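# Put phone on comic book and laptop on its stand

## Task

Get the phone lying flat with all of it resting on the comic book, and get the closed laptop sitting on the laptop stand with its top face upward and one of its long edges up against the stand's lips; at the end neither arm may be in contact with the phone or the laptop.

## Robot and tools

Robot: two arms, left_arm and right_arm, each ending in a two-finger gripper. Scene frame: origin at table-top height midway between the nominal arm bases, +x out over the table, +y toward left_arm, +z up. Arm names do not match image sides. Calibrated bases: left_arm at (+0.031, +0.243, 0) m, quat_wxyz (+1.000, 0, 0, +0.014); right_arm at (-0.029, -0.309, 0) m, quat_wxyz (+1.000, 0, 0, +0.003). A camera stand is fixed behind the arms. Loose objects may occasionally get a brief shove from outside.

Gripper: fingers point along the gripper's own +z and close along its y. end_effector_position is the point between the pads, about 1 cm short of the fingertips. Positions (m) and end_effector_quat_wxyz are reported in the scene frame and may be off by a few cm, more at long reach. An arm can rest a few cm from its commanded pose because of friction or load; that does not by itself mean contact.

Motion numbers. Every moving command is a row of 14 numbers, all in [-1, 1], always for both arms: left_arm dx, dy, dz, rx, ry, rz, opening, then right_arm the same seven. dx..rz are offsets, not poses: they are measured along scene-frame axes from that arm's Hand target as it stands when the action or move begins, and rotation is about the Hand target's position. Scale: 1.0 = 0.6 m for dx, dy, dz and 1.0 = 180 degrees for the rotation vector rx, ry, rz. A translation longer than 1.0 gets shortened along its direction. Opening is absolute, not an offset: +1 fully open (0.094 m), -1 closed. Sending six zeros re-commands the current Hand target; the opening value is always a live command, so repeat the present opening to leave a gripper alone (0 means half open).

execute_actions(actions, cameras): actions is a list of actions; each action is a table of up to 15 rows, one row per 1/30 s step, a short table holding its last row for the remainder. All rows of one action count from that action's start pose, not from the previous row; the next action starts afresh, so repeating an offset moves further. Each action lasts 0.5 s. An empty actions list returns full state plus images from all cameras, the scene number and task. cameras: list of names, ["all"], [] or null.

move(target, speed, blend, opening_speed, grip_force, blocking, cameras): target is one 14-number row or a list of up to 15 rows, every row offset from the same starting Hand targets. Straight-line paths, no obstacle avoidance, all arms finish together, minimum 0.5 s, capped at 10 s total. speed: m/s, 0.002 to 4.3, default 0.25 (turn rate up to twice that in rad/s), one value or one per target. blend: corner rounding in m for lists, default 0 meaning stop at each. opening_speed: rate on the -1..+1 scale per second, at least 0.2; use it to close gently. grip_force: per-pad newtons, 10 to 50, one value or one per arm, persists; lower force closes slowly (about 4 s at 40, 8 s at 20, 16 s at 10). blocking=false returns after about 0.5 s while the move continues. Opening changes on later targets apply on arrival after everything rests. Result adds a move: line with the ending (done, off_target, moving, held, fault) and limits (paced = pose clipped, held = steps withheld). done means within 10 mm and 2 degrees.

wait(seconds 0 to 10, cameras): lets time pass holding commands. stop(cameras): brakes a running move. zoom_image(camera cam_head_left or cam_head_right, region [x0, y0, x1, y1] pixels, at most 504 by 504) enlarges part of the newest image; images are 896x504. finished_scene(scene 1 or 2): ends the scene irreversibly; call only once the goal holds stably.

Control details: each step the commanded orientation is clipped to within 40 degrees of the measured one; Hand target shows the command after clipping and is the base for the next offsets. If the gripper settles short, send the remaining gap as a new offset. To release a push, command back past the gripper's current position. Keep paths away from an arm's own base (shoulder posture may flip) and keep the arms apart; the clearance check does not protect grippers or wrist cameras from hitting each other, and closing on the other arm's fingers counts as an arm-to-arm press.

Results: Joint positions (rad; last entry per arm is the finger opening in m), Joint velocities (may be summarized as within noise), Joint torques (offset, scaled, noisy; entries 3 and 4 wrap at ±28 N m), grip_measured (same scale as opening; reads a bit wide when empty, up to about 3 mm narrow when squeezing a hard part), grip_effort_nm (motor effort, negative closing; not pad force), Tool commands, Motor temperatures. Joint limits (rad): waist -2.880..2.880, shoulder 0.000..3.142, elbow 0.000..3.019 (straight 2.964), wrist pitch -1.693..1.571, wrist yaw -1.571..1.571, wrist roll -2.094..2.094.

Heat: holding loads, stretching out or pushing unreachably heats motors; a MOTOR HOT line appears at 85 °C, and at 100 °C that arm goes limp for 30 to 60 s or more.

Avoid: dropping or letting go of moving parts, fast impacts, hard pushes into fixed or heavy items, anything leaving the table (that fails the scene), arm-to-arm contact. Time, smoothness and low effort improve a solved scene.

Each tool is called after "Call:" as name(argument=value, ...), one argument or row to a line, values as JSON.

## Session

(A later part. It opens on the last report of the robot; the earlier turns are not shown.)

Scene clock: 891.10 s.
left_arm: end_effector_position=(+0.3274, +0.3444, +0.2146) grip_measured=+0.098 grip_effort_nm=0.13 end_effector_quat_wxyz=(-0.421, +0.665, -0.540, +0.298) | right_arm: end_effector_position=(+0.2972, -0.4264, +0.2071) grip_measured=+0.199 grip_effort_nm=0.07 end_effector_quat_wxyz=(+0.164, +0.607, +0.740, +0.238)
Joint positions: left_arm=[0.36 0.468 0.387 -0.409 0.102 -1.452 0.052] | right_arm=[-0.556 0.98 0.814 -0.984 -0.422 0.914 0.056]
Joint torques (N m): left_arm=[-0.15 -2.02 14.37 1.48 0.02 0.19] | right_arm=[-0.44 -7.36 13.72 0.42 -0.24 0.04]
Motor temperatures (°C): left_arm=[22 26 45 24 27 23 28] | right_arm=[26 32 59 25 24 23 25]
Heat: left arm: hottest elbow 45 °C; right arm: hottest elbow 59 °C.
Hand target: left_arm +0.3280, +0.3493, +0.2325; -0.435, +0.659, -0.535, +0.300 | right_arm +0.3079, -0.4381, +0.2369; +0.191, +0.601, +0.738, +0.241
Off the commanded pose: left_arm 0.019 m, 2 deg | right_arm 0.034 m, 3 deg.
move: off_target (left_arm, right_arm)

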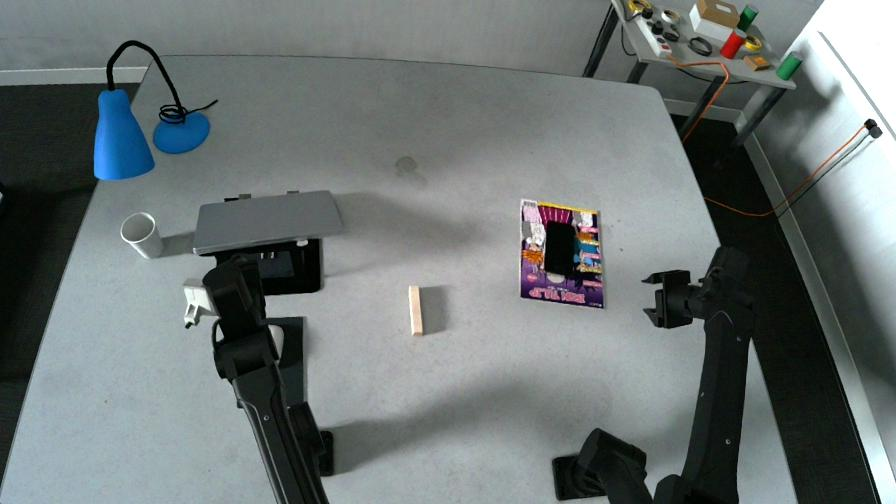

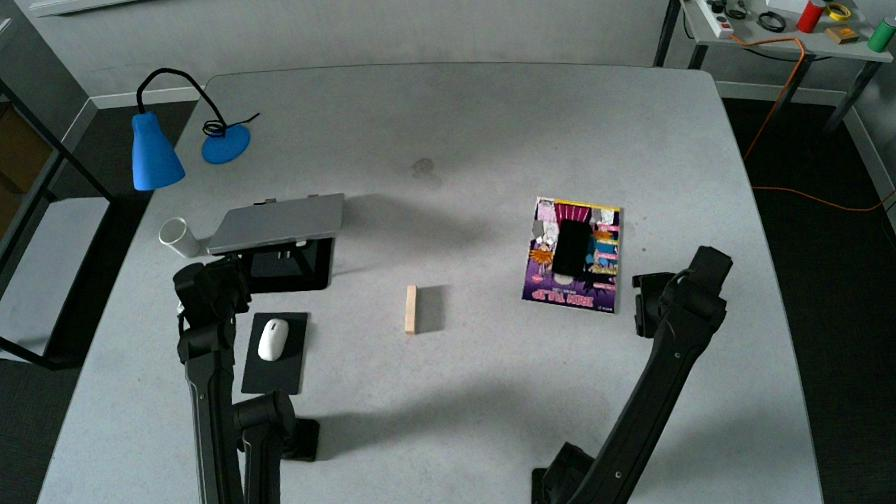

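Call:
move(
  target=[0.055, 0.052, -0.045, 0, 0.022, 0, -0.9, 0, 0, 0, 0, 0, 0, 0.2],
  speed=0.1,
  opening_speed=1.0,
  cameras=["all"],
)

Call:
zoom_image(
  camera="cam_head_left",
  region=[150, 150, 340, 300],
)

Call:
zoom_image(
  camera="cam_head_right",
  region=[160, 150, 350, 300],
)

Scene clock: 924.47 s.
left_arm: end_effector_position=(+0.3460, +0.3684, +0.1738) grip_measured=-0.897 grip_effort_nm=-0.08 end_effector_quat_wxyz=(-0.388, +0.682, -0.558, +0.269) | right_arm: end_effector_position=(+0.2972, -0.4264, +0.2071) grip_measured=+0.199 grip_effort_nm=0.07 end_effector_quat_wxyz=(+0.164, +0.607, +0.740, +0.238)
Joint positions: left_arm=[0.427 0.673 0.387 -0.308 0.147 -1.393 0.005] | right_arm=[-0.556 0.98 0.814 -0.984 -0.422 0.914 0.056]
Joint torques (N m): left_arm=[0.38 -1.67 16.16 2.43 0.09 0.2] | right_arm=[-0.44 -7.36 13.71 0.43 -0.24 0.05]
Motor temperatures (°C): left_arm=[22 25 47 24 27 23 28] | right_arm=[26 32 60 25 24 23 25]
Heat: left arm: hottest elbow 47 °C; right arm: hottest elbow 60 °C.
Hand target: left_arm +0.3610, +0.3805, +0.2056; -0.416, +0.669, -0.550, +0.277 | right_arm +0.3079, -0.4381, +0.2369; +0.191, +0.601, +0.738, +0.241
Off the commanded pose: left_arm 0.037 m, 4 deg | right_arm 0.034 m, 3 deg.
move: off_target (left_arm, right_arm)

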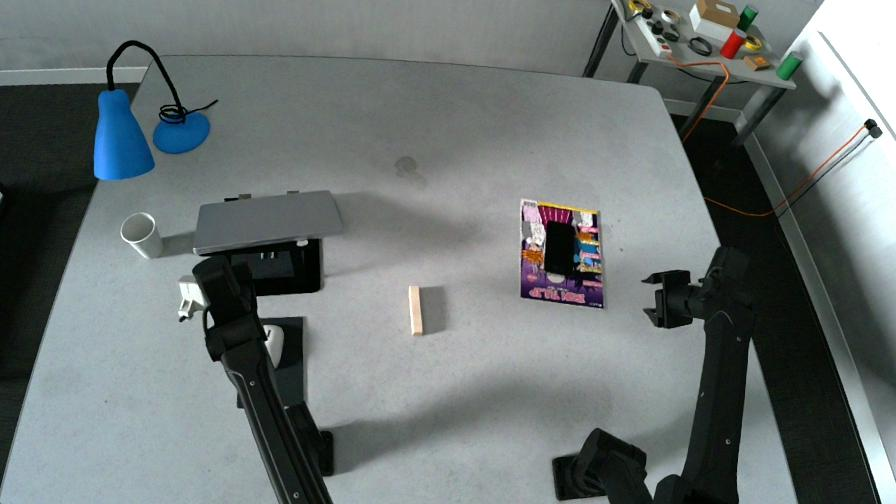

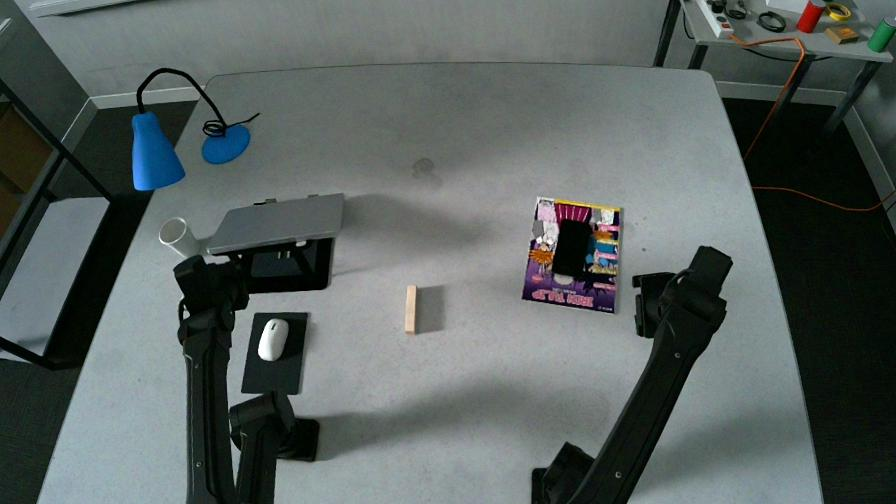

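Scaled by 2.653.

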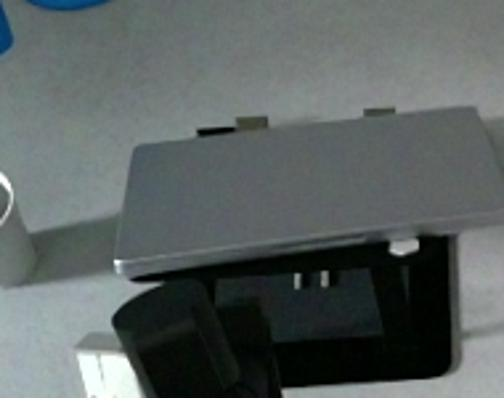

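Scaled by 2.653.

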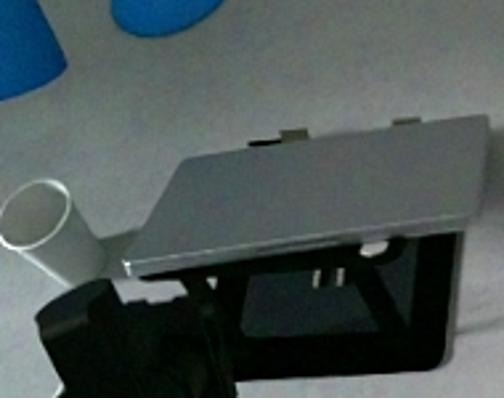

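Call:
move(
  target=[0.0, 0.0, 0.06, 0, -0.01, 0, -0.9, 0, 0, 0, 0, 0, 0, 0.2],
  speed=0.08,
)

Scene clock: 932.77 s.
left_arm: end_effector_position=(+0.3488, +0.3690, +0.1978) grip_measured=-0.898 grip_effort_nm=-0.08 end_effector_quat_wxyz=(-0.395, +0.677, -0.556, +0.277) | right_arm: end_effector_position=(+0.2972, -0.4264, +0.2071) grip_measured=+0.199 grip_effort_nm=0.07 end_effector_quat_wxyz=(+0.164, +0.607, +0.740, +0.238)
Joint positions: left_arm=[0.431 0.65 0.431 -0.352 0.158 -1.393 0.005] | right_arm=[-0.556 0.98 0.814 -0.984 -0.422 0.914 0.056]
Joint torques (N m): left_arm=[0.32 -3.49 18.4 1.62 0.1 0.07] | right_arm=[-0.32 -7.24 13.72 0.44 -0.24 0.05]
Motor temperatures (°C): left_arm=[22 25 48 24 27 23 28] | right_arm=[26 32 60 25 24 23 25]
Heat: left arm: hottest elbow 48 °C; right arm: hottest elbow 60 °C.
Hand target: left_arm +0.3611, +0.3804, +0.2417; -0.425, +0.665, -0.543, +0.288 | right_arm +0.3079, -0.4381, +0.2369; +0.191, +0.601, +0.738, +0.241
Off the commanded pose: left_arm 0.047 m, 4 deg | right_arm 0.034 m, 3 deg.
move: off_target (left_arm, right_arm)

Call:
move(
  target=[0.065, 0.006, -0.025, 0, 0, 0, -0.9, 0, 0, 0, 0, 0, 0, 0.2],
  speed=0.06,
  cameras=["all"],
)

Call:
zoom_image(
  camera="cam_head_left",
  region=[150, 150, 340, 300],
)

Call:
zoom_image(
  camera="cam_head_right",
  region=[160, 150, 350, 300],
)

Scene clock: 937.67 s.
left_arm: end_effector_position=(+0.3737, +0.3779, +0.1827) grip_measured=-0.898 grip_effort_nm=-0.08 end_effector_quat_wxyz=(-0.394, +0.684, -0.553, +0.268) | right_arm: end_effector_position=(+0.2972, -0.4264, +0.2071) grip_measured=+0.199 grip_effort_nm=0.07 end_effector_quat_wxyz=(+0.164, +0.607, +0.740, +0.238)
Joint positions: left_arm=[0.402 0.785 0.445 -0.243 0.115 -1.413 0.005] | right_arm=[-0.556 0.98 0.814 -0.984 -0.422 0.914 0.056]
Joint torques (N m): left_arm=[-2.08 -3.14 18.28 2.56 -0.1 -0.05] | right_arm=[-0.44 -7.3 13.72 0.42 -0.24 0.04]
Motor temperatures (°C): left_arm=[22 25 49 24 27 23 28] | right_arm=[26 32 60 25 24 23 25]
Heat: left arm: hottest elbow 49 °C; right arm: hottest elbow 60 °C.
Hand target: left_arm +0.4001, +0.3840, +0.2266; -0.425, +0.665, -0.543, +0.288 | right_arm +0.3079, -0.4381, +0.2369; +0.191, +0.601, +0.738, +0.241
Off the commanded pose: left_arm 0.052 m, 5 deg | right_arm 0.034 m, 3 deg.
move: off_target (left_arm, right_arm)

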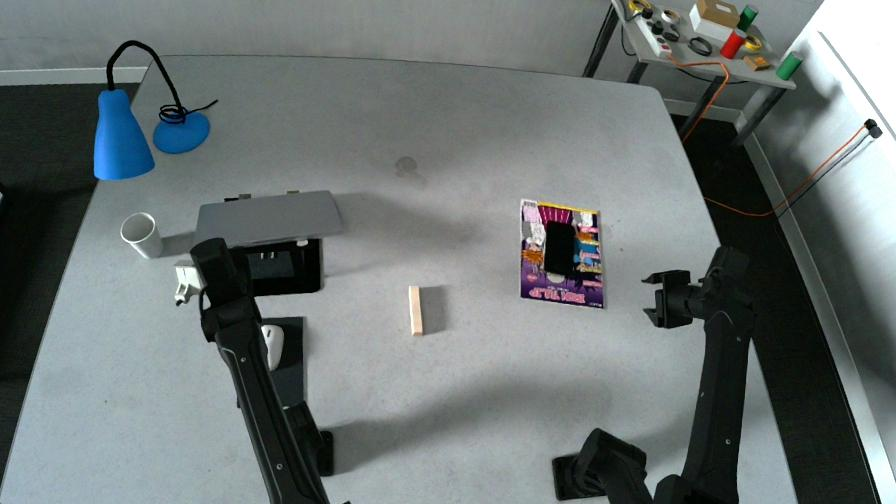

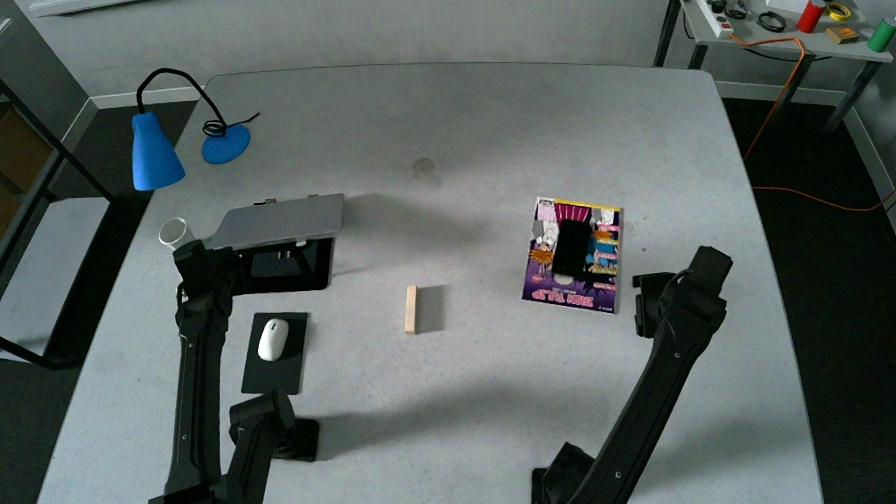

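Scaled by 2.653.

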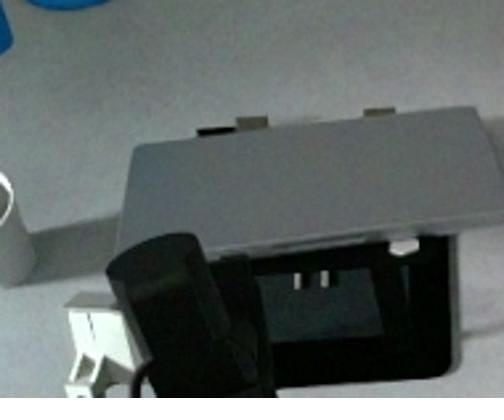

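Scaled by 2.653.

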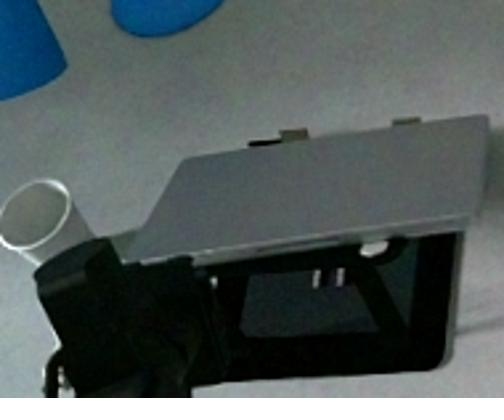

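Call:
move(
  target=[0.045, 0.004, -0.025, 0, 0, 0, -0.9, 0, 0, 0, 0, 0, 0, 0.2],
  speed=0.05,
  cameras=["cam_head_left"],
)

Call:
zoom_image(
  camera="cam_head_left",
  region=[150, 150, 340, 300],
)

Scene clock: 943.93 s.
left_arm: end_effector_position=(+0.3987, +0.3808, +0.1706) grip_measured=-0.898 grip_effort_nm=-0.08 end_effector_quat_wxyz=(-0.395, +0.683, -0.553, +0.267) | right_arm: end_effector_position=(+0.2972, -0.4264, +0.2071) grip_measured=+0.199 grip_effort_nm=0.07 end_effector_quat_wxyz=(+0.164, +0.607, +0.740, +0.238)
Joint positions: left_arm=[0.369 0.903 0.46 -0.136 0.086 -1.428 0.005] | right_arm=[-0.556 0.98 0.814 -0.984 -0.422 0.914 0.056]
Joint torques (N m): left_arm=[-2.32 -4.6 17.51 2.37 -0.15 -0.01] | right_arm=[-0.44 -7.24 13.72 0.43 -0.24 0.04]
Motor temperatures (°C): left_arm=[22 25 49 24 27 23 28] | right_arm=[26 32 60 25 24 23 25]
Heat: left arm: hottest elbow 49 °C; right arm: hottest elbow 60 °C.
Hand target: left_arm +0.4270, +0.3865, +0.2117; -0.425, +0.665, -0.543, +0.288 | right_arm +0.3079, -0.4381, +0.2369; +0.191, +0.601, +0.738, +0.241
Off the commanded pose: left_arm 0.050 m, 5 deg | right_arm 0.034 m, 3 deg.
move: off_target (left_arm, right_arm)
Images, in order (width x height): cam_head_left 896x504.

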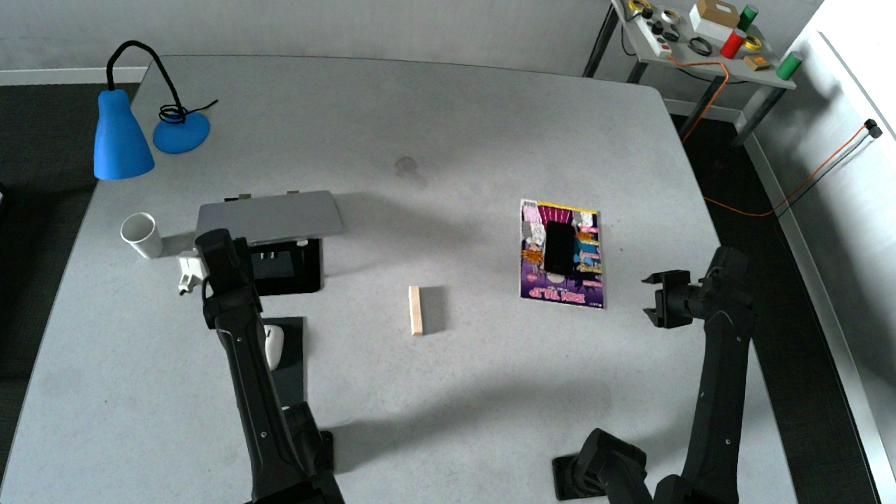

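Scaled by 2.653.

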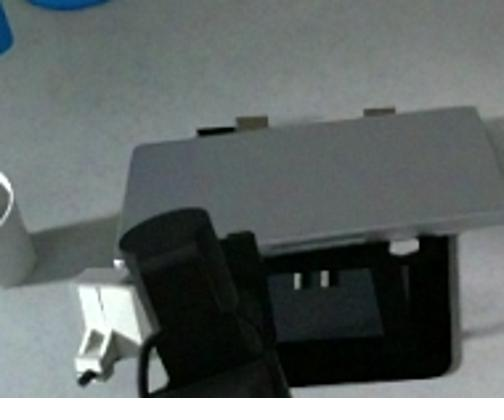

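Call:
move(
  target=[0.03, 0.003, -0.017, 0, 0, 0, -0.9, 0, 0, 0, 0, 0, 0, 0.2],
  speed=0.05,
  cameras=["cam_head_left"],
)

Call:
zoom_image(
  camera="cam_head_left",
  region=[150, 150, 340, 300],
)

Scene clock: 947.13 s.
left_arm: end_effector_position=(+0.4144, +0.3824, +0.1623) grip_measured=-0.898 grip_effort_nm=-0.08 end_effector_quat_wxyz=(-0.396, +0.683, -0.553, +0.266) | right_arm: end_effector_position=(+0.2972, -0.4264, +0.2071) grip_measured=+0.199 grip_effort_nm=0.07 end_effector_quat_wxyz=(+0.164, +0.607, +0.740, +0.238)
Joint positions: left_arm=[0.351 0.978 0.473 -0.073 0.069 -1.437 0.005] | right_arm=[-0.556 0.98 0.814 -0.984 -0.422 0.914 0.056]
Joint torques (N m): left_arm=[-2.78 -4.78 17.18 2.76 -0.09 0.01] | right_arm=[-0.38 -7.36 13.72 0.43 -0.24 0.04]
Motor temperatures (°C): left_arm=[22 25 50 24 27 23 28] | right_arm=[26 32 60 25 24 23 25]
Heat: left arm: hottest elbow 50 °C; right arm: hottest elbow 60 °C.
Hand target: left_arm +0.4451, +0.3882, +0.2013; -0.425, +0.665, -0.543, +0.288 | right_arm +0.3079, -0.4381, +0.2369; +0.191, +0.601, +0.738, +0.241
Off the commanded pose: left_arm 0.050 m, 5 deg | right_arm 0.034 m, 3 deg.
move: off_target (left_arm, right_arm)
Images, in order (width x height): cam_head_left 896x504.

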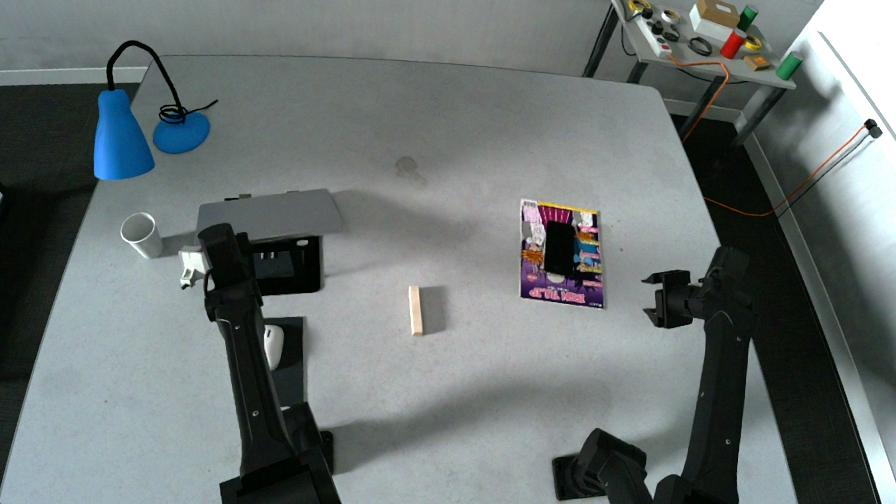

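Scaled by 2.653.

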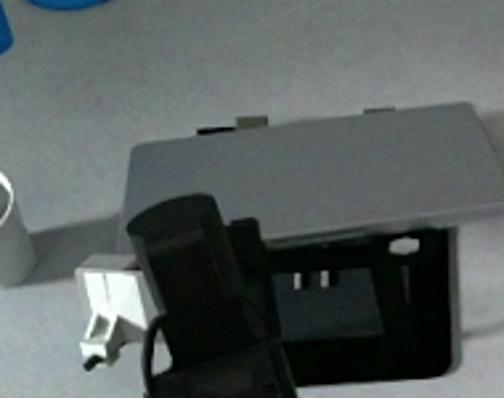

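Call:
execute_actions(
  actions=[],
)

Call:
zoom_image(
  camera="cam_head_right",
  region=[180, 170, 360, 300],
)

Call:
zoom_image(
  camera="cam_head_left",
  region=[180, 170, 360, 300],
)

Scene clock: 954.43 s.
left_arm: end_effector_position=(+0.4144, +0.3824, +0.1623) grip_measured=-0.898 grip_effort_nm=-0.08 end_effector_quat_wxyz=(-0.396, +0.683, -0.553, +0.266) | right_arm: end_effector_position=(+0.2972, -0.4264, +0.2071) grip_measured=+0.199 grip_effort_nm=0.07 end_effector_quat_wxyz=(+0.164, +0.607, +0.740, +0.238)
Joint positions: left_arm=[0.351 0.978 0.473 -0.073 0.069 -1.437 0.005] | right_arm=[-0.556 0.98 0.814 -0.984 -0.422 0.914 0.056]
Joint velocities: within noise
Joint torques (N m): left_arm=[-2.67 -4.48 17.13 2.43 -0.18 -0.04] | right_arm=[-0.38 -7.3 13.72 0.42 -0.24 0.04]
Motor temperatures (°C): left_arm=[22 25 50 24 27 23 28] | right_arm=[26 32 60 25 24 23 25]
Heat: left arm: hottest elbow 50 °C; right arm: hottest elbow 60 °C.
Hand target: left_arm +0.4451, +0.3882, +0.2013; -0.425, +0.665, -0.543, +0.288 | right_arm +0.3079, -0.4381, +0.2369; +0.191, +0.601, +0.738, +0.241
Tool commands: left_gripper/opening=-0.9 right_gripper/opening=+0.2
Off the commanded pose: left_arm 0.050 m, 5 deg | right_arm 0.034 m, 3 deg.

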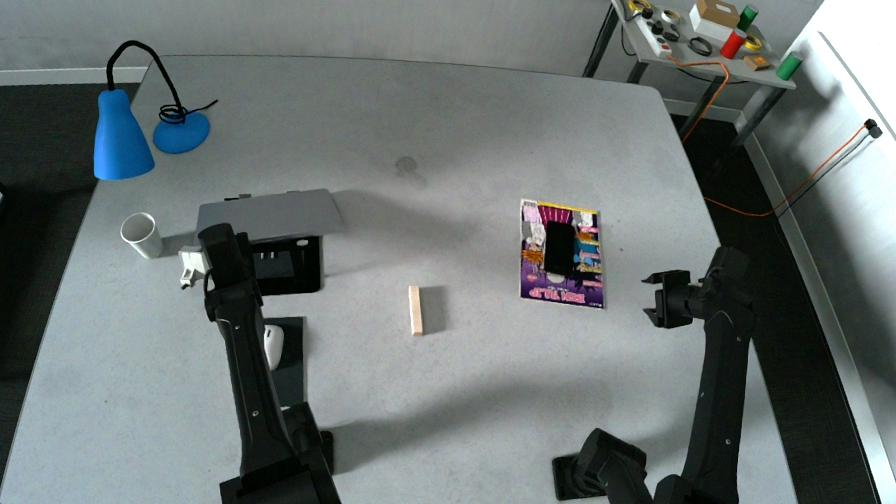

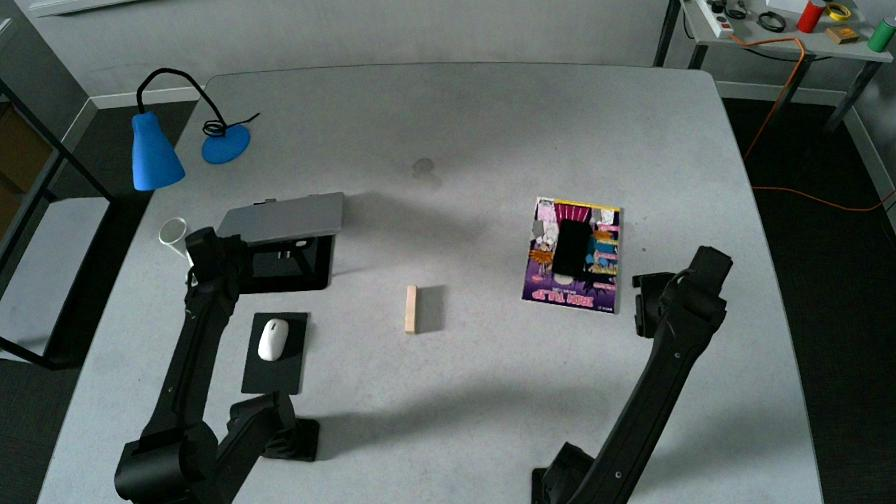

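Scaled by 2.800.

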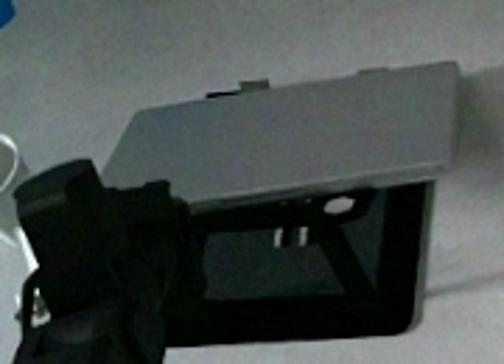

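Scaled by 2.800.

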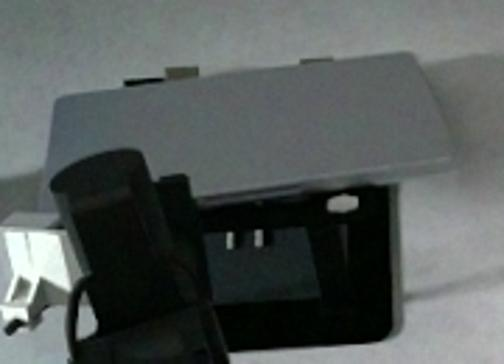

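Call:
move(
  target=[
    [-0.02, -0.003, 0.03, 0, 0, 0, -0.9, 0, 0, 0, 0, 0, 0, 0.2],
    [-0.11, -0.015, 0.05, 0, 0, 0, -0.9, 0, 0, 0, 0, 0, 0, 0.2],
  ],
  speed=0.08,
  blend=[0.01, 0],
  cameras=["cam_head_left"],
)

Call:
zoom_image(
  camera="cam_head_left",
  region=[180, 170, 360, 300],
)

Scene clock: 975.17 s.
left_arm: end_effector_position=(+0.3769, +0.3727, +0.2133) grip_measured=-0.898 grip_effort_nm=-0.08 end_effector_quat_wxyz=(-0.410, +0.671, -0.548, +0.286) | right_arm: end_effector_position=(+0.2972, -0.4264, +0.2071) grip_measured=+0.199 grip_effort_nm=0.07 end_effector_quat_wxyz=(+0.164, +0.607, +0.740, +0.238)
Joint positions: left_arm=[0.389 0.735 0.478 -0.27 0.121 -1.424 0.005] | right_arm=[-0.556 0.98 0.814 -0.984 -0.422 0.914 0.056]
Joint torques (N m): left_arm=[-0.67 -4.48 13.74 1.2 0.1 0.16] | right_arm=[-0.38 -7.41 13.71 0.44 -0.24 0.04]
Motor temperatures (°C): left_arm=[22 25 52 24 27 23 28] | right_arm=[26 32 60 25 24 23 25]
Heat: left arm: hottest elbow 52 °C; right arm: hottest elbow 60 °C.
Hand target: left_arm +0.3790, +0.3792, +0.2314; -0.425, +0.665, -0.543, +0.288 | right_arm +0.3079, -0.4381, +0.2369; +0.191, +0.601, +0.738, +0.241
Off the commanded pose: left_arm 0.019 m, 2 deg | right_arm 0.034 m, 3 deg.
move: off_target (left_arm, right_arm); blend cut to 0.0093 m at target 1
Images, in order (width x height): cam_head_left 896x504.

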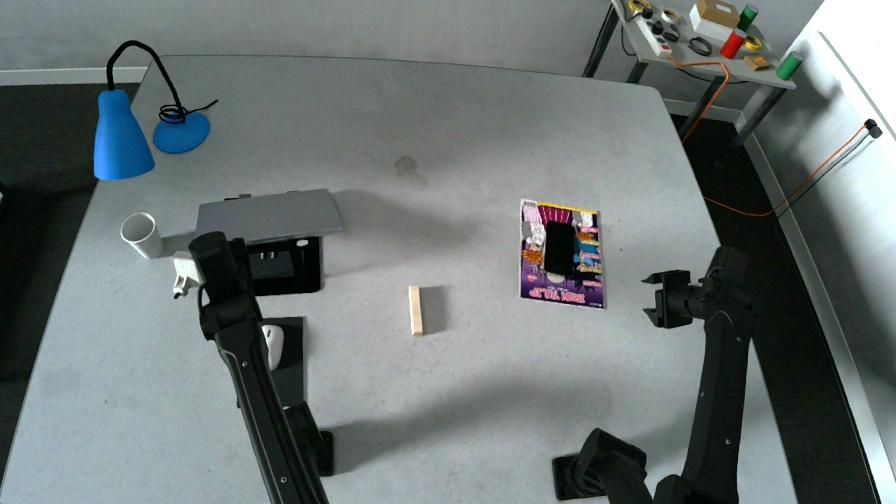

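Scaled by 2.800.

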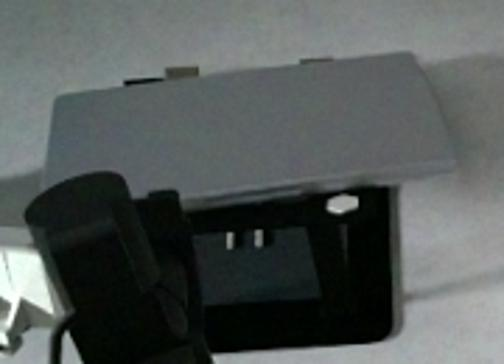

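Call:
move(
  target=[-0.032, 0.0, -0.065, 0, 0, 0, -0.9, 0, 0, 0, 0, 0, 0, 0.2],
  speed=0.08,
)

Scene clock: 978.70 s.
left_arm: end_effector_position=(+0.3616, +0.3748, +0.1887) grip_measured=-0.898 grip_effort_nm=-0.08 end_effector_quat_wxyz=(-0.412, +0.670, -0.547, +0.287) | right_arm: end_effector_position=(+0.2972, -0.4264, +0.2071) grip_measured=+0.199 grip_effort_nm=0.07 end_effector_quat_wxyz=(+0.164, +0.607, +0.740, +0.238)
Joint positions: left_arm=[0.428 0.709 0.399 -0.215 0.156 -1.405 0.005] | right_arm=[-0.556 0.98 0.814 -0.984 -0.422 0.914 0.056]
Joint torques (N m): left_arm=[-0.91 -4.54 10.43 2.36 0.09 0.11] | right_arm=[-0.38 -7.36 13.72 0.44 -0.24 0.05]
Motor temperatures (°C): left_arm=[22 25 51 24 27 23 27] | right_arm=[26 32 60 25 24 23 25]
Heat: left arm: hottest elbow 51 °C; right arm: hottest elbow 60 °C.
Hand target: left_arm +0.3598, +0.3793, +0.1924; -0.425, +0.665, -0.543, +0.288 | right_arm +0.3079, -0.4381, +0.2369; +0.191, +0.601, +0.738, +0.241
Off the commanded pose: left_arm 0.006 m, 2 deg | right_arm 0.034 m, 3 deg.
move: off_target (right_arm)

Call:
move(
  target=[0.05, 0.003, -0.02, 0, 0, 0, -0.9, 0, 0, 0, 0, 0, 0, 0.2],
  speed=0.06,
)

Scene clock: 982.17 s.
left_arm: end_effector_position=(+0.3822, +0.3830, +0.1734) grip_measured=-0.898 grip_effort_nm=-0.08 end_effector_quat_wxyz=(-0.419, +0.670, -0.545, +0.280) | right_arm: end_effector_position=(+0.2972, -0.4264, +0.2071) grip_measured=+0.199 grip_effort_nm=0.07 end_effector_quat_wxyz=(+0.164, +0.607, +0.740, +0.238)
Joint positions: left_arm=[0.406 0.831 0.399 -0.087 0.118 -1.41 0.005] | right_arm=[-0.556 0.98 0.814 -0.984 -0.422 0.914 0.056]
Joint torques (N m): left_arm=[-2.78 -3.78 11.64 2.5 -0.12 -0.06] | right_arm=[-0.44 -7.3 13.71 0.44 -0.24 0.04]
Motor temperatures (°C): left_arm=[22 25 51 24 27 23 27] | right_arm=[26 32 60 25 24 23 25]
Heat: left arm: hottest elbow 51 °C; right arm: hottest elbow 60 °C.
Hand target: left_arm +0.3898, +0.3810, +0.1804; -0.425, +0.665, -0.543, +0.288 | right_arm +0.3079, -0.4381, +0.2369; +0.191, +0.601, +0.738, +0.241
Off the commanded pose: left_arm 0.010 m, 1 deg | right_arm 0.034 m, 3 deg.
move: off_target (right_arm)

Call:
move(
  target=[0.03, 0.0, -0.024, 0, 0, 0, -0.9, 0, 0, 0, 0, 0, 0, 0.2],
  speed=0.05,
  cameras=["cam_head_left"],
)

Call:
zoom_image(
  camera="cam_head_left",
  region=[180, 170, 360, 300],
)

Scene clock: 985.47 s.
left_arm: end_effector_position=(+0.3992, +0.3830, +0.1580) grip_measured=-0.898 grip_effort_nm=-0.08 end_effector_quat_wxyz=(-0.418, +0.671, -0.545, +0.279) | right_arm: end_effector_position=(+0.2972, -0.4264, +0.2071) grip_measured=+0.199 grip_effort_nm=0.07 end_effector_quat_wxyz=(+0.164, +0.607, +0.740, +0.238)
Joint positions: left_arm=[0.377 0.931 0.399 0.012 0.092 -1.424 0.005] | right_arm=[-0.556 0.98 0.814 -0.984 -0.422 0.914 0.056]
Joint torques (N m): left_arm=[-2.67 -4.42 11.3 2.54 -0.12 -0.01] | right_arm=[-0.32 -7.41 13.72 0.4 -0.24 0.04]
Motor temperatures (°C): left_arm=[22 25 50 24 27 23 27] | right_arm=[26 32 60 25 24 23 25]
Heat: left arm: hottest elbow 50 °C; right arm: hottest elbow 60 °C.
Hand target: left_arm +0.4079, +0.3810, +0.1660; -0.425, +0.665, -0.543, +0.288 | right_arm +0.3079, -0.4381, +0.2369; +0.191, +0.601, +0.738, +0.241
Off the commanded pose: left_arm 0.012 m, 2 deg | right_arm 0.034 m, 3 deg.
move: off_target (left_arm, right_arm)
Images, in order (width x height): cam_head_left 896x504.

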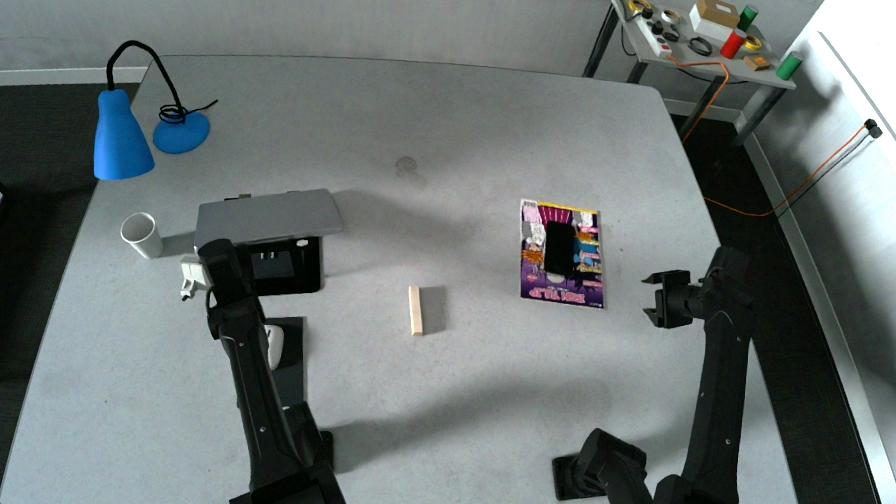

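Scaled by 2.800.

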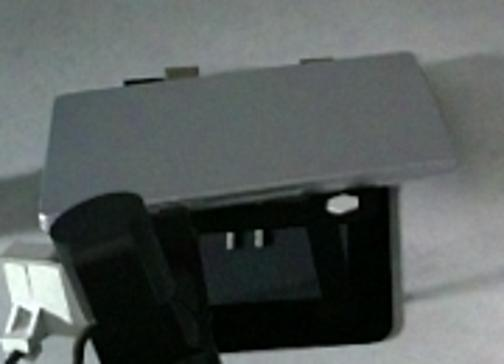

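Call:
move(
  target=[0.03, 0.0, -0.017, 0, 0, 0, -0.9, 0, 0, 0, 0, 0, 0, 0.2],
  speed=0.05,
  cameras=["cam_head_left"],
)

Call:
zoom_image(
  camera="cam_head_left",
  region=[180, 170, 360, 300],
)

Scene clock: 990.20 s.
left_arm: end_effector_position=(+0.4129, +0.3825, +0.1506) grip_measured=-0.899 grip_effort_nm=-0.05 end_effector_quat_wxyz=(-0.425, +0.668, -0.541, +0.283) | right_arm: end_effector_position=(+0.2972, -0.4264, +0.2071) grip_measured=+0.199 grip_effort_nm=0.07 end_effector_quat_wxyz=(+0.164, +0.607, +0.740, +0.238)
Joint positions: left_arm=[0.352 1.001 0.399 0.101 0.069 -1.44 0.005] | right_arm=[-0.556 0.98 0.814 -0.984 -0.422 0.914 0.056]
Joint torques (N m): left_arm=[-2.67 -3.37 12.59 2.03 -0.15 -0.08] | right_arm=[-0.38 -7.41 13.72 0.44 -0.24 0.04]
Motor temperatures (°C): left_arm=[22 25 50 24 27 23 27] | right_arm=[26 32 60 25 24 23 25]
Heat: left arm: hottest elbow 50 °C; right arm: hottest elbow 60 °C.
Hand target: left_arm +0.4258, +0.3811, +0.1558; -0.425, +0.665, -0.543, +0.288 | right_arm +0.3079, -0.4381, +0.2369; +0.191, +0.601, +0.738, +0.241
Off the commanded pose: left_arm 0.014 m, 1 deg | right_arm 0.034 m, 3 deg.
move: off_target (left_arm, right_arm)
Images, in order (width x height): cam_head_left 896x504.

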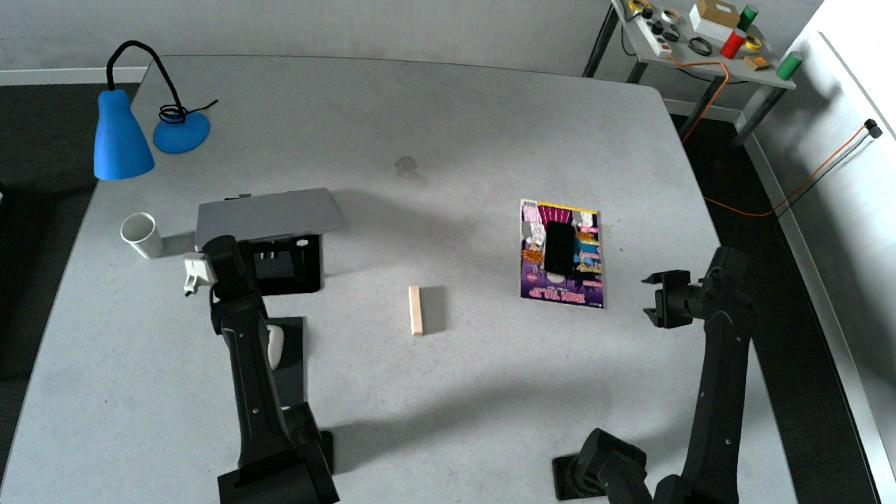

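Scaled by 2.800.

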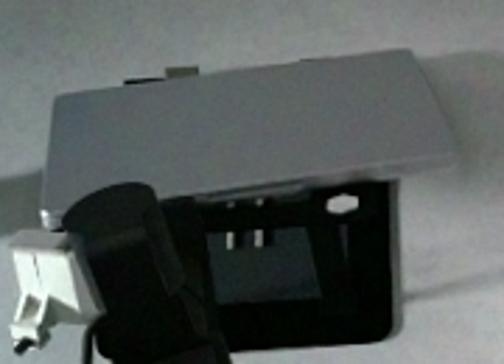

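Call:
move(
  target=[
    [-0.05, 0.0, 0.05, 0, 0, 0, -0.9, 0, 0, 0, 0, 0, 0, 0.2],
    [-0.11, 0.09, 0.062, 0, 0, 0, -0.9, 0, 0, 0, 0, 0, 0, 0.2],
  ],
  speed=0.08,
  blend=[0.02, 0],
  cameras=["cam_head_left"],
)

Call:
zoom_image(
  camera="cam_head_left",
  region=[160, 170, 340, 300],
)

Scene clock: 1008.17 s.
left_arm: end_effector_position=(+0.3528, +0.4230, +0.1646) grip_measured=-0.899 grip_effort_nm=-0.05 end_effector_quat_wxyz=(-0.400, +0.677, -0.547, +0.287) | right_arm: end_effector_position=(+0.2972, -0.4264, +0.2071) grip_measured=+0.199 grip_effort_nm=0.07 end_effector_quat_wxyz=(+0.164, +0.607, +0.740, +0.238)
Joint positions: left_arm=[0.641 0.84 0.399 -0.137 0.341 -1.297 0.005] | right_arm=[-0.556 0.98 0.814 -0.984 -0.422 0.914 0.056]
Joint torques (N m): left_arm=[-0.62 -5.48 14.86 1.47 0.18 0.19] | right_arm=[-0.32 -7.36 13.71 0.43 -0.24 0.05]
Motor temperatures (°C): left_arm=[22 25 49 24 27 23 27] | right_arm=[26 32 60 25 24 23 25]
Heat: left arm: hottest elbow 49 °C; right arm: hottest elbow 60 °C.
Hand target: left_arm +0.3599, +0.4351, +0.1930; -0.425, +0.665, -0.543, +0.288 | right_arm +0.3079, -0.4381, +0.2369; +0.191, +0.601, +0.738, +0.241
Off the commanded pose: left_arm 0.032 m, 3 deg | right_arm 0.034 m, 3 deg.
move: off_target (left_arm, right_arm)
Images, in order (width x height): cam_head_left 896x504.

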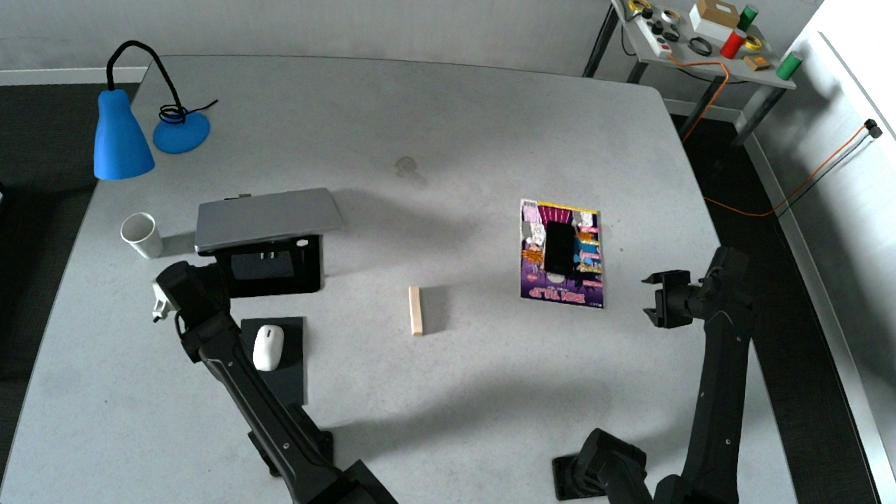

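Scaled by 2.800.

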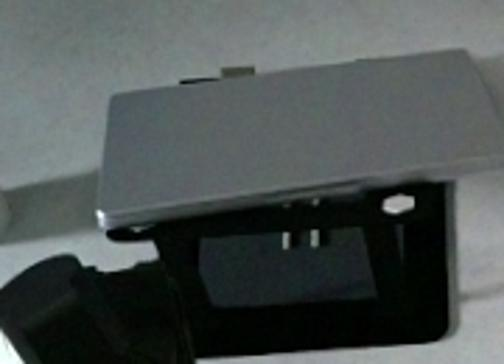

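Call:
move(
  target=[0.0, 0.02, 0.055, 0, 0, 0, -0.9, 0, 0, 0, 0, 0, 0, 0.2],
  speed=0.08,
)

Scene clock: 1012.40 s.
left_arm: end_effector_position=(+0.3481, +0.4304, +0.1852) grip_measured=-0.899 grip_effort_nm=-0.05 end_effector_quat_wxyz=(-0.392, +0.681, -0.548, +0.286) | right_arm: end_effector_position=(+0.2972, -0.4264, +0.2071) grip_measured=+0.199 grip_effort_nm=0.07 end_effector_quat_wxyz=(+0.164, +0.607, +0.740, +0.238)
Joint positions: left_arm=[0.68 0.813 0.457 -0.249 0.375 -1.276 0.005] | right_arm=[-0.556 0.98 0.814 -0.984 -0.422 0.914 0.056]
Joint torques (N m): left_arm=[-0.09 -4.42 17.55 1.36 0.21 0.18] | right_arm=[-0.32 -7.36 13.75 0.43 -0.24 0.05]
Motor temperatures (°C): left_arm=[22 25 49 24 27 23 27] | right_arm=[26 32 60 25 24 23 25]
Heat: left arm: hottest elbow 49 °C; right arm: hottest elbow 60 °C.
Hand target: left_arm +0.3598, +0.4470, +0.2260; -0.425, +0.665, -0.543, +0.288 | right_arm +0.3079, -0.4381, +0.2369; +0.191, +0.601, +0.738, +0.241
Off the commanded pose: left_arm 0.046 m, 4 deg | right_arm 0.034 m, 3 deg.
move: off_target (left_arm, right_arm)

Call:
move(
  target=[0.06, 0.0, -0.004, 0, 0, 0, -0.9, 0, 0, 0, 0, 0, 0, 0.2],
  speed=0.06,
  cameras=["cam_head_left"],
)

Call:
zoom_image(
  camera="cam_head_left",
  region=[160, 170, 340, 300],
)

Scene clock: 1017.40 s.
left_arm: end_effector_position=(+0.3706, +0.4353, +0.1825) grip_measured=-0.899 grip_effort_nm=-0.05 end_effector_quat_wxyz=(-0.392, +0.685, -0.548, +0.275) | right_arm: end_effector_position=(+0.2972, -0.4264, +0.2071) grip_measured=+0.199 grip_effort_nm=0.07 end_effector_quat_wxyz=(+0.164, +0.607, +0.740, +0.238)
Joint positions: left_arm=[0.624 0.896 0.493 -0.201 0.308 -1.302 0.005] | right_arm=[-0.556 0.98 0.814 -0.984 -0.422 0.914 0.056]
Joint torques (N m): left_arm=[-2.37 -4.89 17.68 2.37 -0.09 -0.03] | right_arm=[-0.32 -7.36 13.71 0.42 -0.24 0.05]
Motor temperatures (°C): left_arm=[22 25 49 24 27 23 27] | right_arm=[26 32 61 25 24 23 25]
Heat: left arm: hottest elbow 49 °C; right arm: hottest elbow 61 °C.
Hand target: left_arm +0.3959, +0.4470, +0.2236; -0.425, +0.665, -0.543, +0.288 | right_arm +0.3079, -0.4381, +0.2369; +0.191, +0.601, +0.738, +0.241
Off the commanded pose: left_arm 0.050 m, 5 deg | right_arm 0.034 m, 3 deg.
move: off_target (left_arm, right_arm)
Images, in order (width x height): cam_head_left 896x504.

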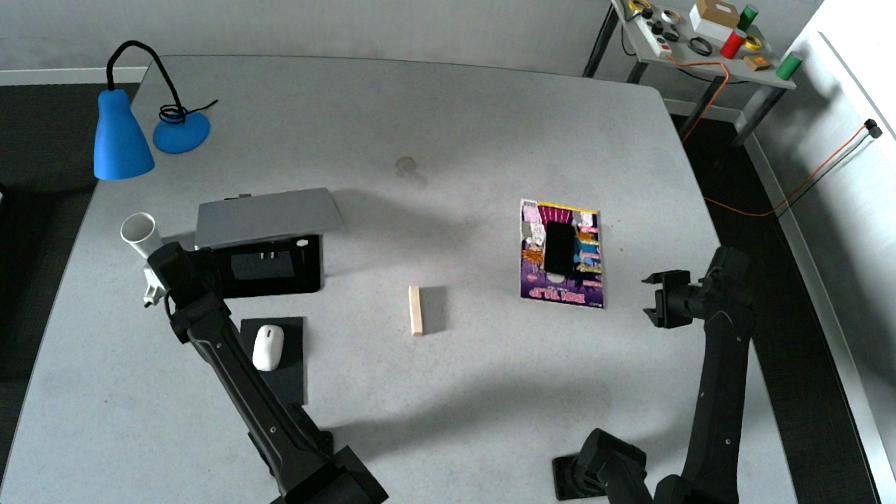

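Scaled by 2.800.

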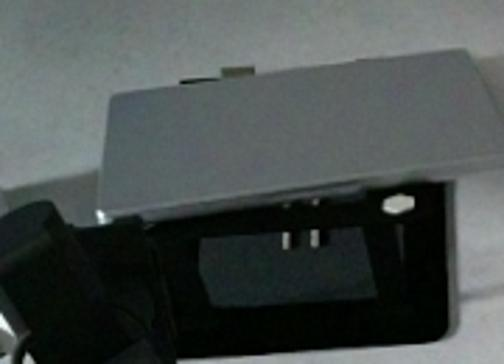

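Call:
move(
  target=[0.042, 0.0, -0.026, 0, 0, 0, -0.9, 0, 0, 0, 0, 0, 0, 0.2],
  speed=0.05,
  cameras=["cam_head_left"],
)

Call:
zoom_image(
  camera="cam_head_left",
  region=[160, 170, 340, 300],
)

Scene clock: 1023.37 s.
left_arm: end_effector_position=(+0.3943, +0.4364, +0.1695) grip_measured=-0.899 grip_effort_nm=-0.05 end_effector_quat_wxyz=(-0.393, +0.685, -0.549, +0.274) | right_arm: end_effector_position=(+0.2972, -0.4264, +0.2071) grip_measured=+0.199 grip_effort_nm=0.07 end_effector_quat_wxyz=(+0.164, +0.607, +0.740, +0.238)
Joint positions: left_arm=[0.572 0.992 0.503 -0.104 0.263 -1.329 0.005] | right_arm=[-0.556 0.98 0.814 -0.984 -0.422 0.914 0.056]
Joint torques (N m): left_arm=[-2.61 -5.66 17.26 2.4 -0.06 -0.01] | right_arm=[-0.32 -7.36 13.72 0.46 -0.24 0.04]
Motor temperatures (°C): left_arm=[22 25 50 24 27 23 27] | right_arm=[26 32 61 25 24 23 25]
Heat: left arm: hottest elbow 50 °C; right arm: hottest elbow 61 °C.
Hand target: left_arm +0.4210, +0.4471, +0.2081; -0.425, +0.665, -0.543, +0.288 | right_arm +0.3079, -0.4381, +0.2369; +0.191, +0.601, +0.738, +0.241
Off the commanded pose: left_arm 0.048 m, 5 deg | right_arm 0.034 m, 3 deg.
move: off_target (left_arm, right_arm)
Images, in order (width x height): cam_head_left 896x504.

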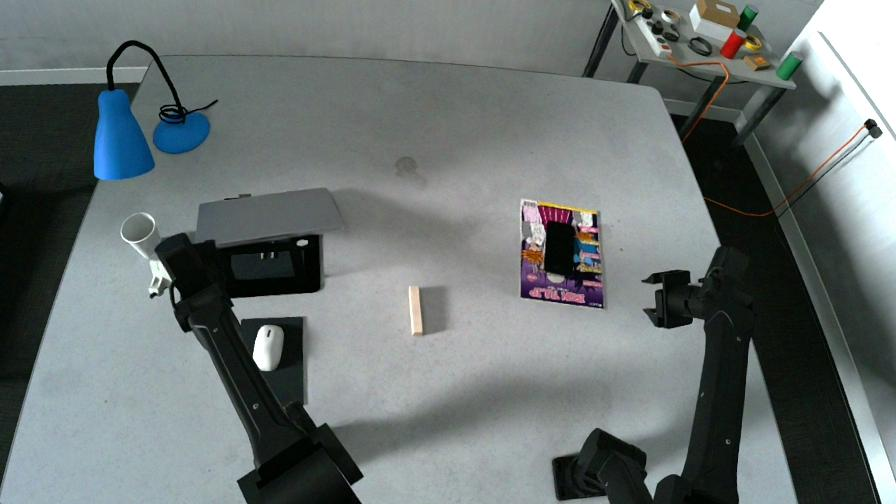

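Scaled by 2.800.

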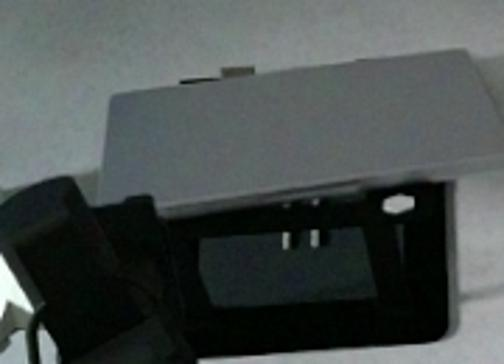

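Call:
move(
  target=[
    [-0.03, 0.0, 0.03, 0, 0, 0, -0.9, 0, 0, 0, 0, 0, 0, 0.2],
    [-0.115, -0.01, 0.02, 0, 0, 0, -0.9, 0, 0, 0, 0, 0, 0, 0.2],
    [-0.115, -0.01, -0.047, 0, 0, 0, -0.9, 0, 0, 0, 0, 0, 0, 0.2],
  ],
  speed=0.08,
  blend=[0.015, 0.005, 0],
)

Scene clock: 1032.47 s.
left_arm: end_effector_position=(+0.3541, +0.4362, +0.1831) grip_measured=-0.899 grip_effort_nm=-0.05 end_effector_quat_wxyz=(-0.420, +0.665, -0.544, +0.291) | right_arm: end_effector_position=(+0.2972, -0.4264, +0.2071) grip_measured=+0.199 grip_effort_nm=0.07 end_effector_quat_wxyz=(+0.164, +0.607, +0.740, +0.238)
Joint positions: left_arm=[0.683 0.838 0.426 -0.127 0.378 -1.274 0.005] | right_arm=[-0.556 0.98 0.814 -0.984 -0.422 0.914 0.056]
Joint torques (N m): left_arm=[-0.26 -3.96 10.29 2.47 0.2 0.17] | right_arm=[-0.38 -7.36 13.75 0.46 -0.24 0.04]
Motor temperatures (°C): left_arm=[22 25 49 24 27 23 27] | right_arm=[26 32 61 25 24 23 25]
Heat: left arm: hottest elbow 49 °C; right arm: hottest elbow 61 °C.
Hand target: left_arm +0.3521, +0.4411, +0.1799; -0.425, +0.665, -0.543, +0.288 | right_arm +0.3079, -0.4381, +0.2369; +0.191, +0.601, +0.738, +0.241
Off the commanded pose: left_arm 0.006 m, 1 deg | right_arm 0.034 m, 3 deg.
move: off_target (right_arm); blend cut to 0.0112 m at target 1

Call:
move(
  target=[0.05, -0.008, -0.026, 0, 0, 0, -0.9, 0, 0, 0, 0, 0, 0, 0.2],
  speed=0.06,
)

Call:
move(
  target=[0.028, 0.0, -0.017, 0, 0, 0, -0.9, 0, 0, 0, 0, 0, 0, 0.2],
  speed=0.05,
  cameras=["cam_head_left"],
)

Call:
zoom_image(
  camera="cam_head_left",
  region=[160, 170, 340, 300],
)

Scene clock: 1037.33 s.
left_arm: end_effector_position=(+0.3777, +0.4396, +0.1650) grip_measured=-0.899 grip_effort_nm=-0.05 end_effector_quat_wxyz=(-0.424, +0.668, -0.543, +0.283) | right_arm: end_effector_position=(+0.2972, -0.4264, +0.2071) grip_measured=+0.199 grip_effort_nm=0.07 end_effector_quat_wxyz=(+0.164, +0.607, +0.740, +0.238)
Joint positions: left_arm=[0.619 0.954 0.426 0 0.304 -1.304 0.005] | right_arm=[-0.556 0.98 0.814 -0.984 -0.422 0.914 0.056]
Joint torques (N m): left_arm=[-2.26 -4.54 9.98 2.54 -0.09 -0.01] | right_arm=[-0.32 -7.36 13.74 0.44 -0.24 0.04]
Motor temperatures (°C): left_arm=[22 25 48 24 27 23 27] | right_arm=[26 32 61 25 24 23 25]
Heat: left arm: hottest elbow 48 °C; right arm: hottest elbow 61 °C.
Hand target: left_arm +0.3821, +0.4363, +0.1643; -0.425, +0.665, -0.543, +0.288 | right_arm +0.3079, -0.4381, +0.2369; +0.191, +0.601, +0.738, +0.241
Off the commanded pose: left_arm 0.006 m, 1 deg | right_arm 0.034 m, 3 deg.
move: off_target (right_arm)

Scene clock: 1038.30 s.
left_arm: end_effector_position=(+0.3929, +0.4386, +0.1554) grip_measured=-0.899 grip_effort_nm=-0.05 end_effector_quat_wxyz=(-0.427, +0.665, -0.542, +0.284) | right_arm: end_effector_position=(+0.2972, -0.4264, +0.2071) grip_measured=+0.199 grip_effort_nm=0.07 end_effector_quat_wxyz=(+0.164, +0.607, +0.740, +0.238)
Joint positions: left_arm=[0.582 1.024 0.426 0.085 0.273 -1.324 0.005] | right_arm=[-0.556 0.98 0.814 -0.984 -0.422 0.914 0.056]
Joint torques (N m): left_arm=[-2.2 -5.66 10.44 2.11 -0.12 0.06] | right_arm=[-0.38 -7.36 13.71 0.44 -0.24 0.05]
Motor temperatures (°C): left_arm=[22 25 48 24 27 23 27] | right_arm=[26 32 61 25 24 23 25]
Heat: left arm: hottest elbow 48 °C; right arm: hottest elbow 61 °C.
Hand target: left_arm +0.3988, +0.4364, +0.1541; -0.425, +0.665, -0.543, +0.288 | right_arm +0.3079, -0.4381, +0.2369; +0.191, +0.601, +0.738, +0.241
Off the commanded pose: left_arm 0.007 m, 1 deg | right_arm 0.034 m, 3 deg.
move: off_target (right_arm)
Images, in order (width x height): cam_head_left 896x504.

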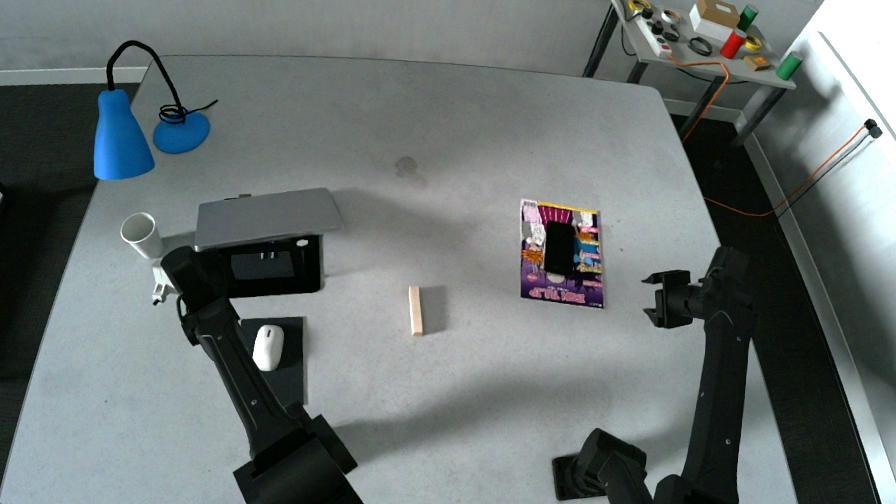

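Scaled by 2.800.

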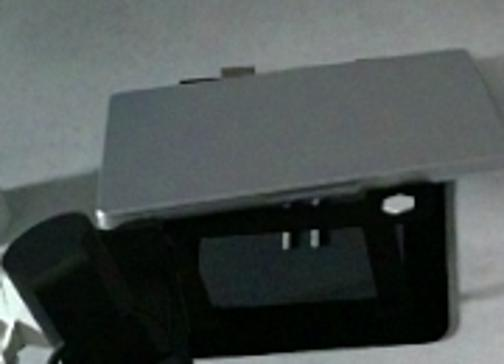

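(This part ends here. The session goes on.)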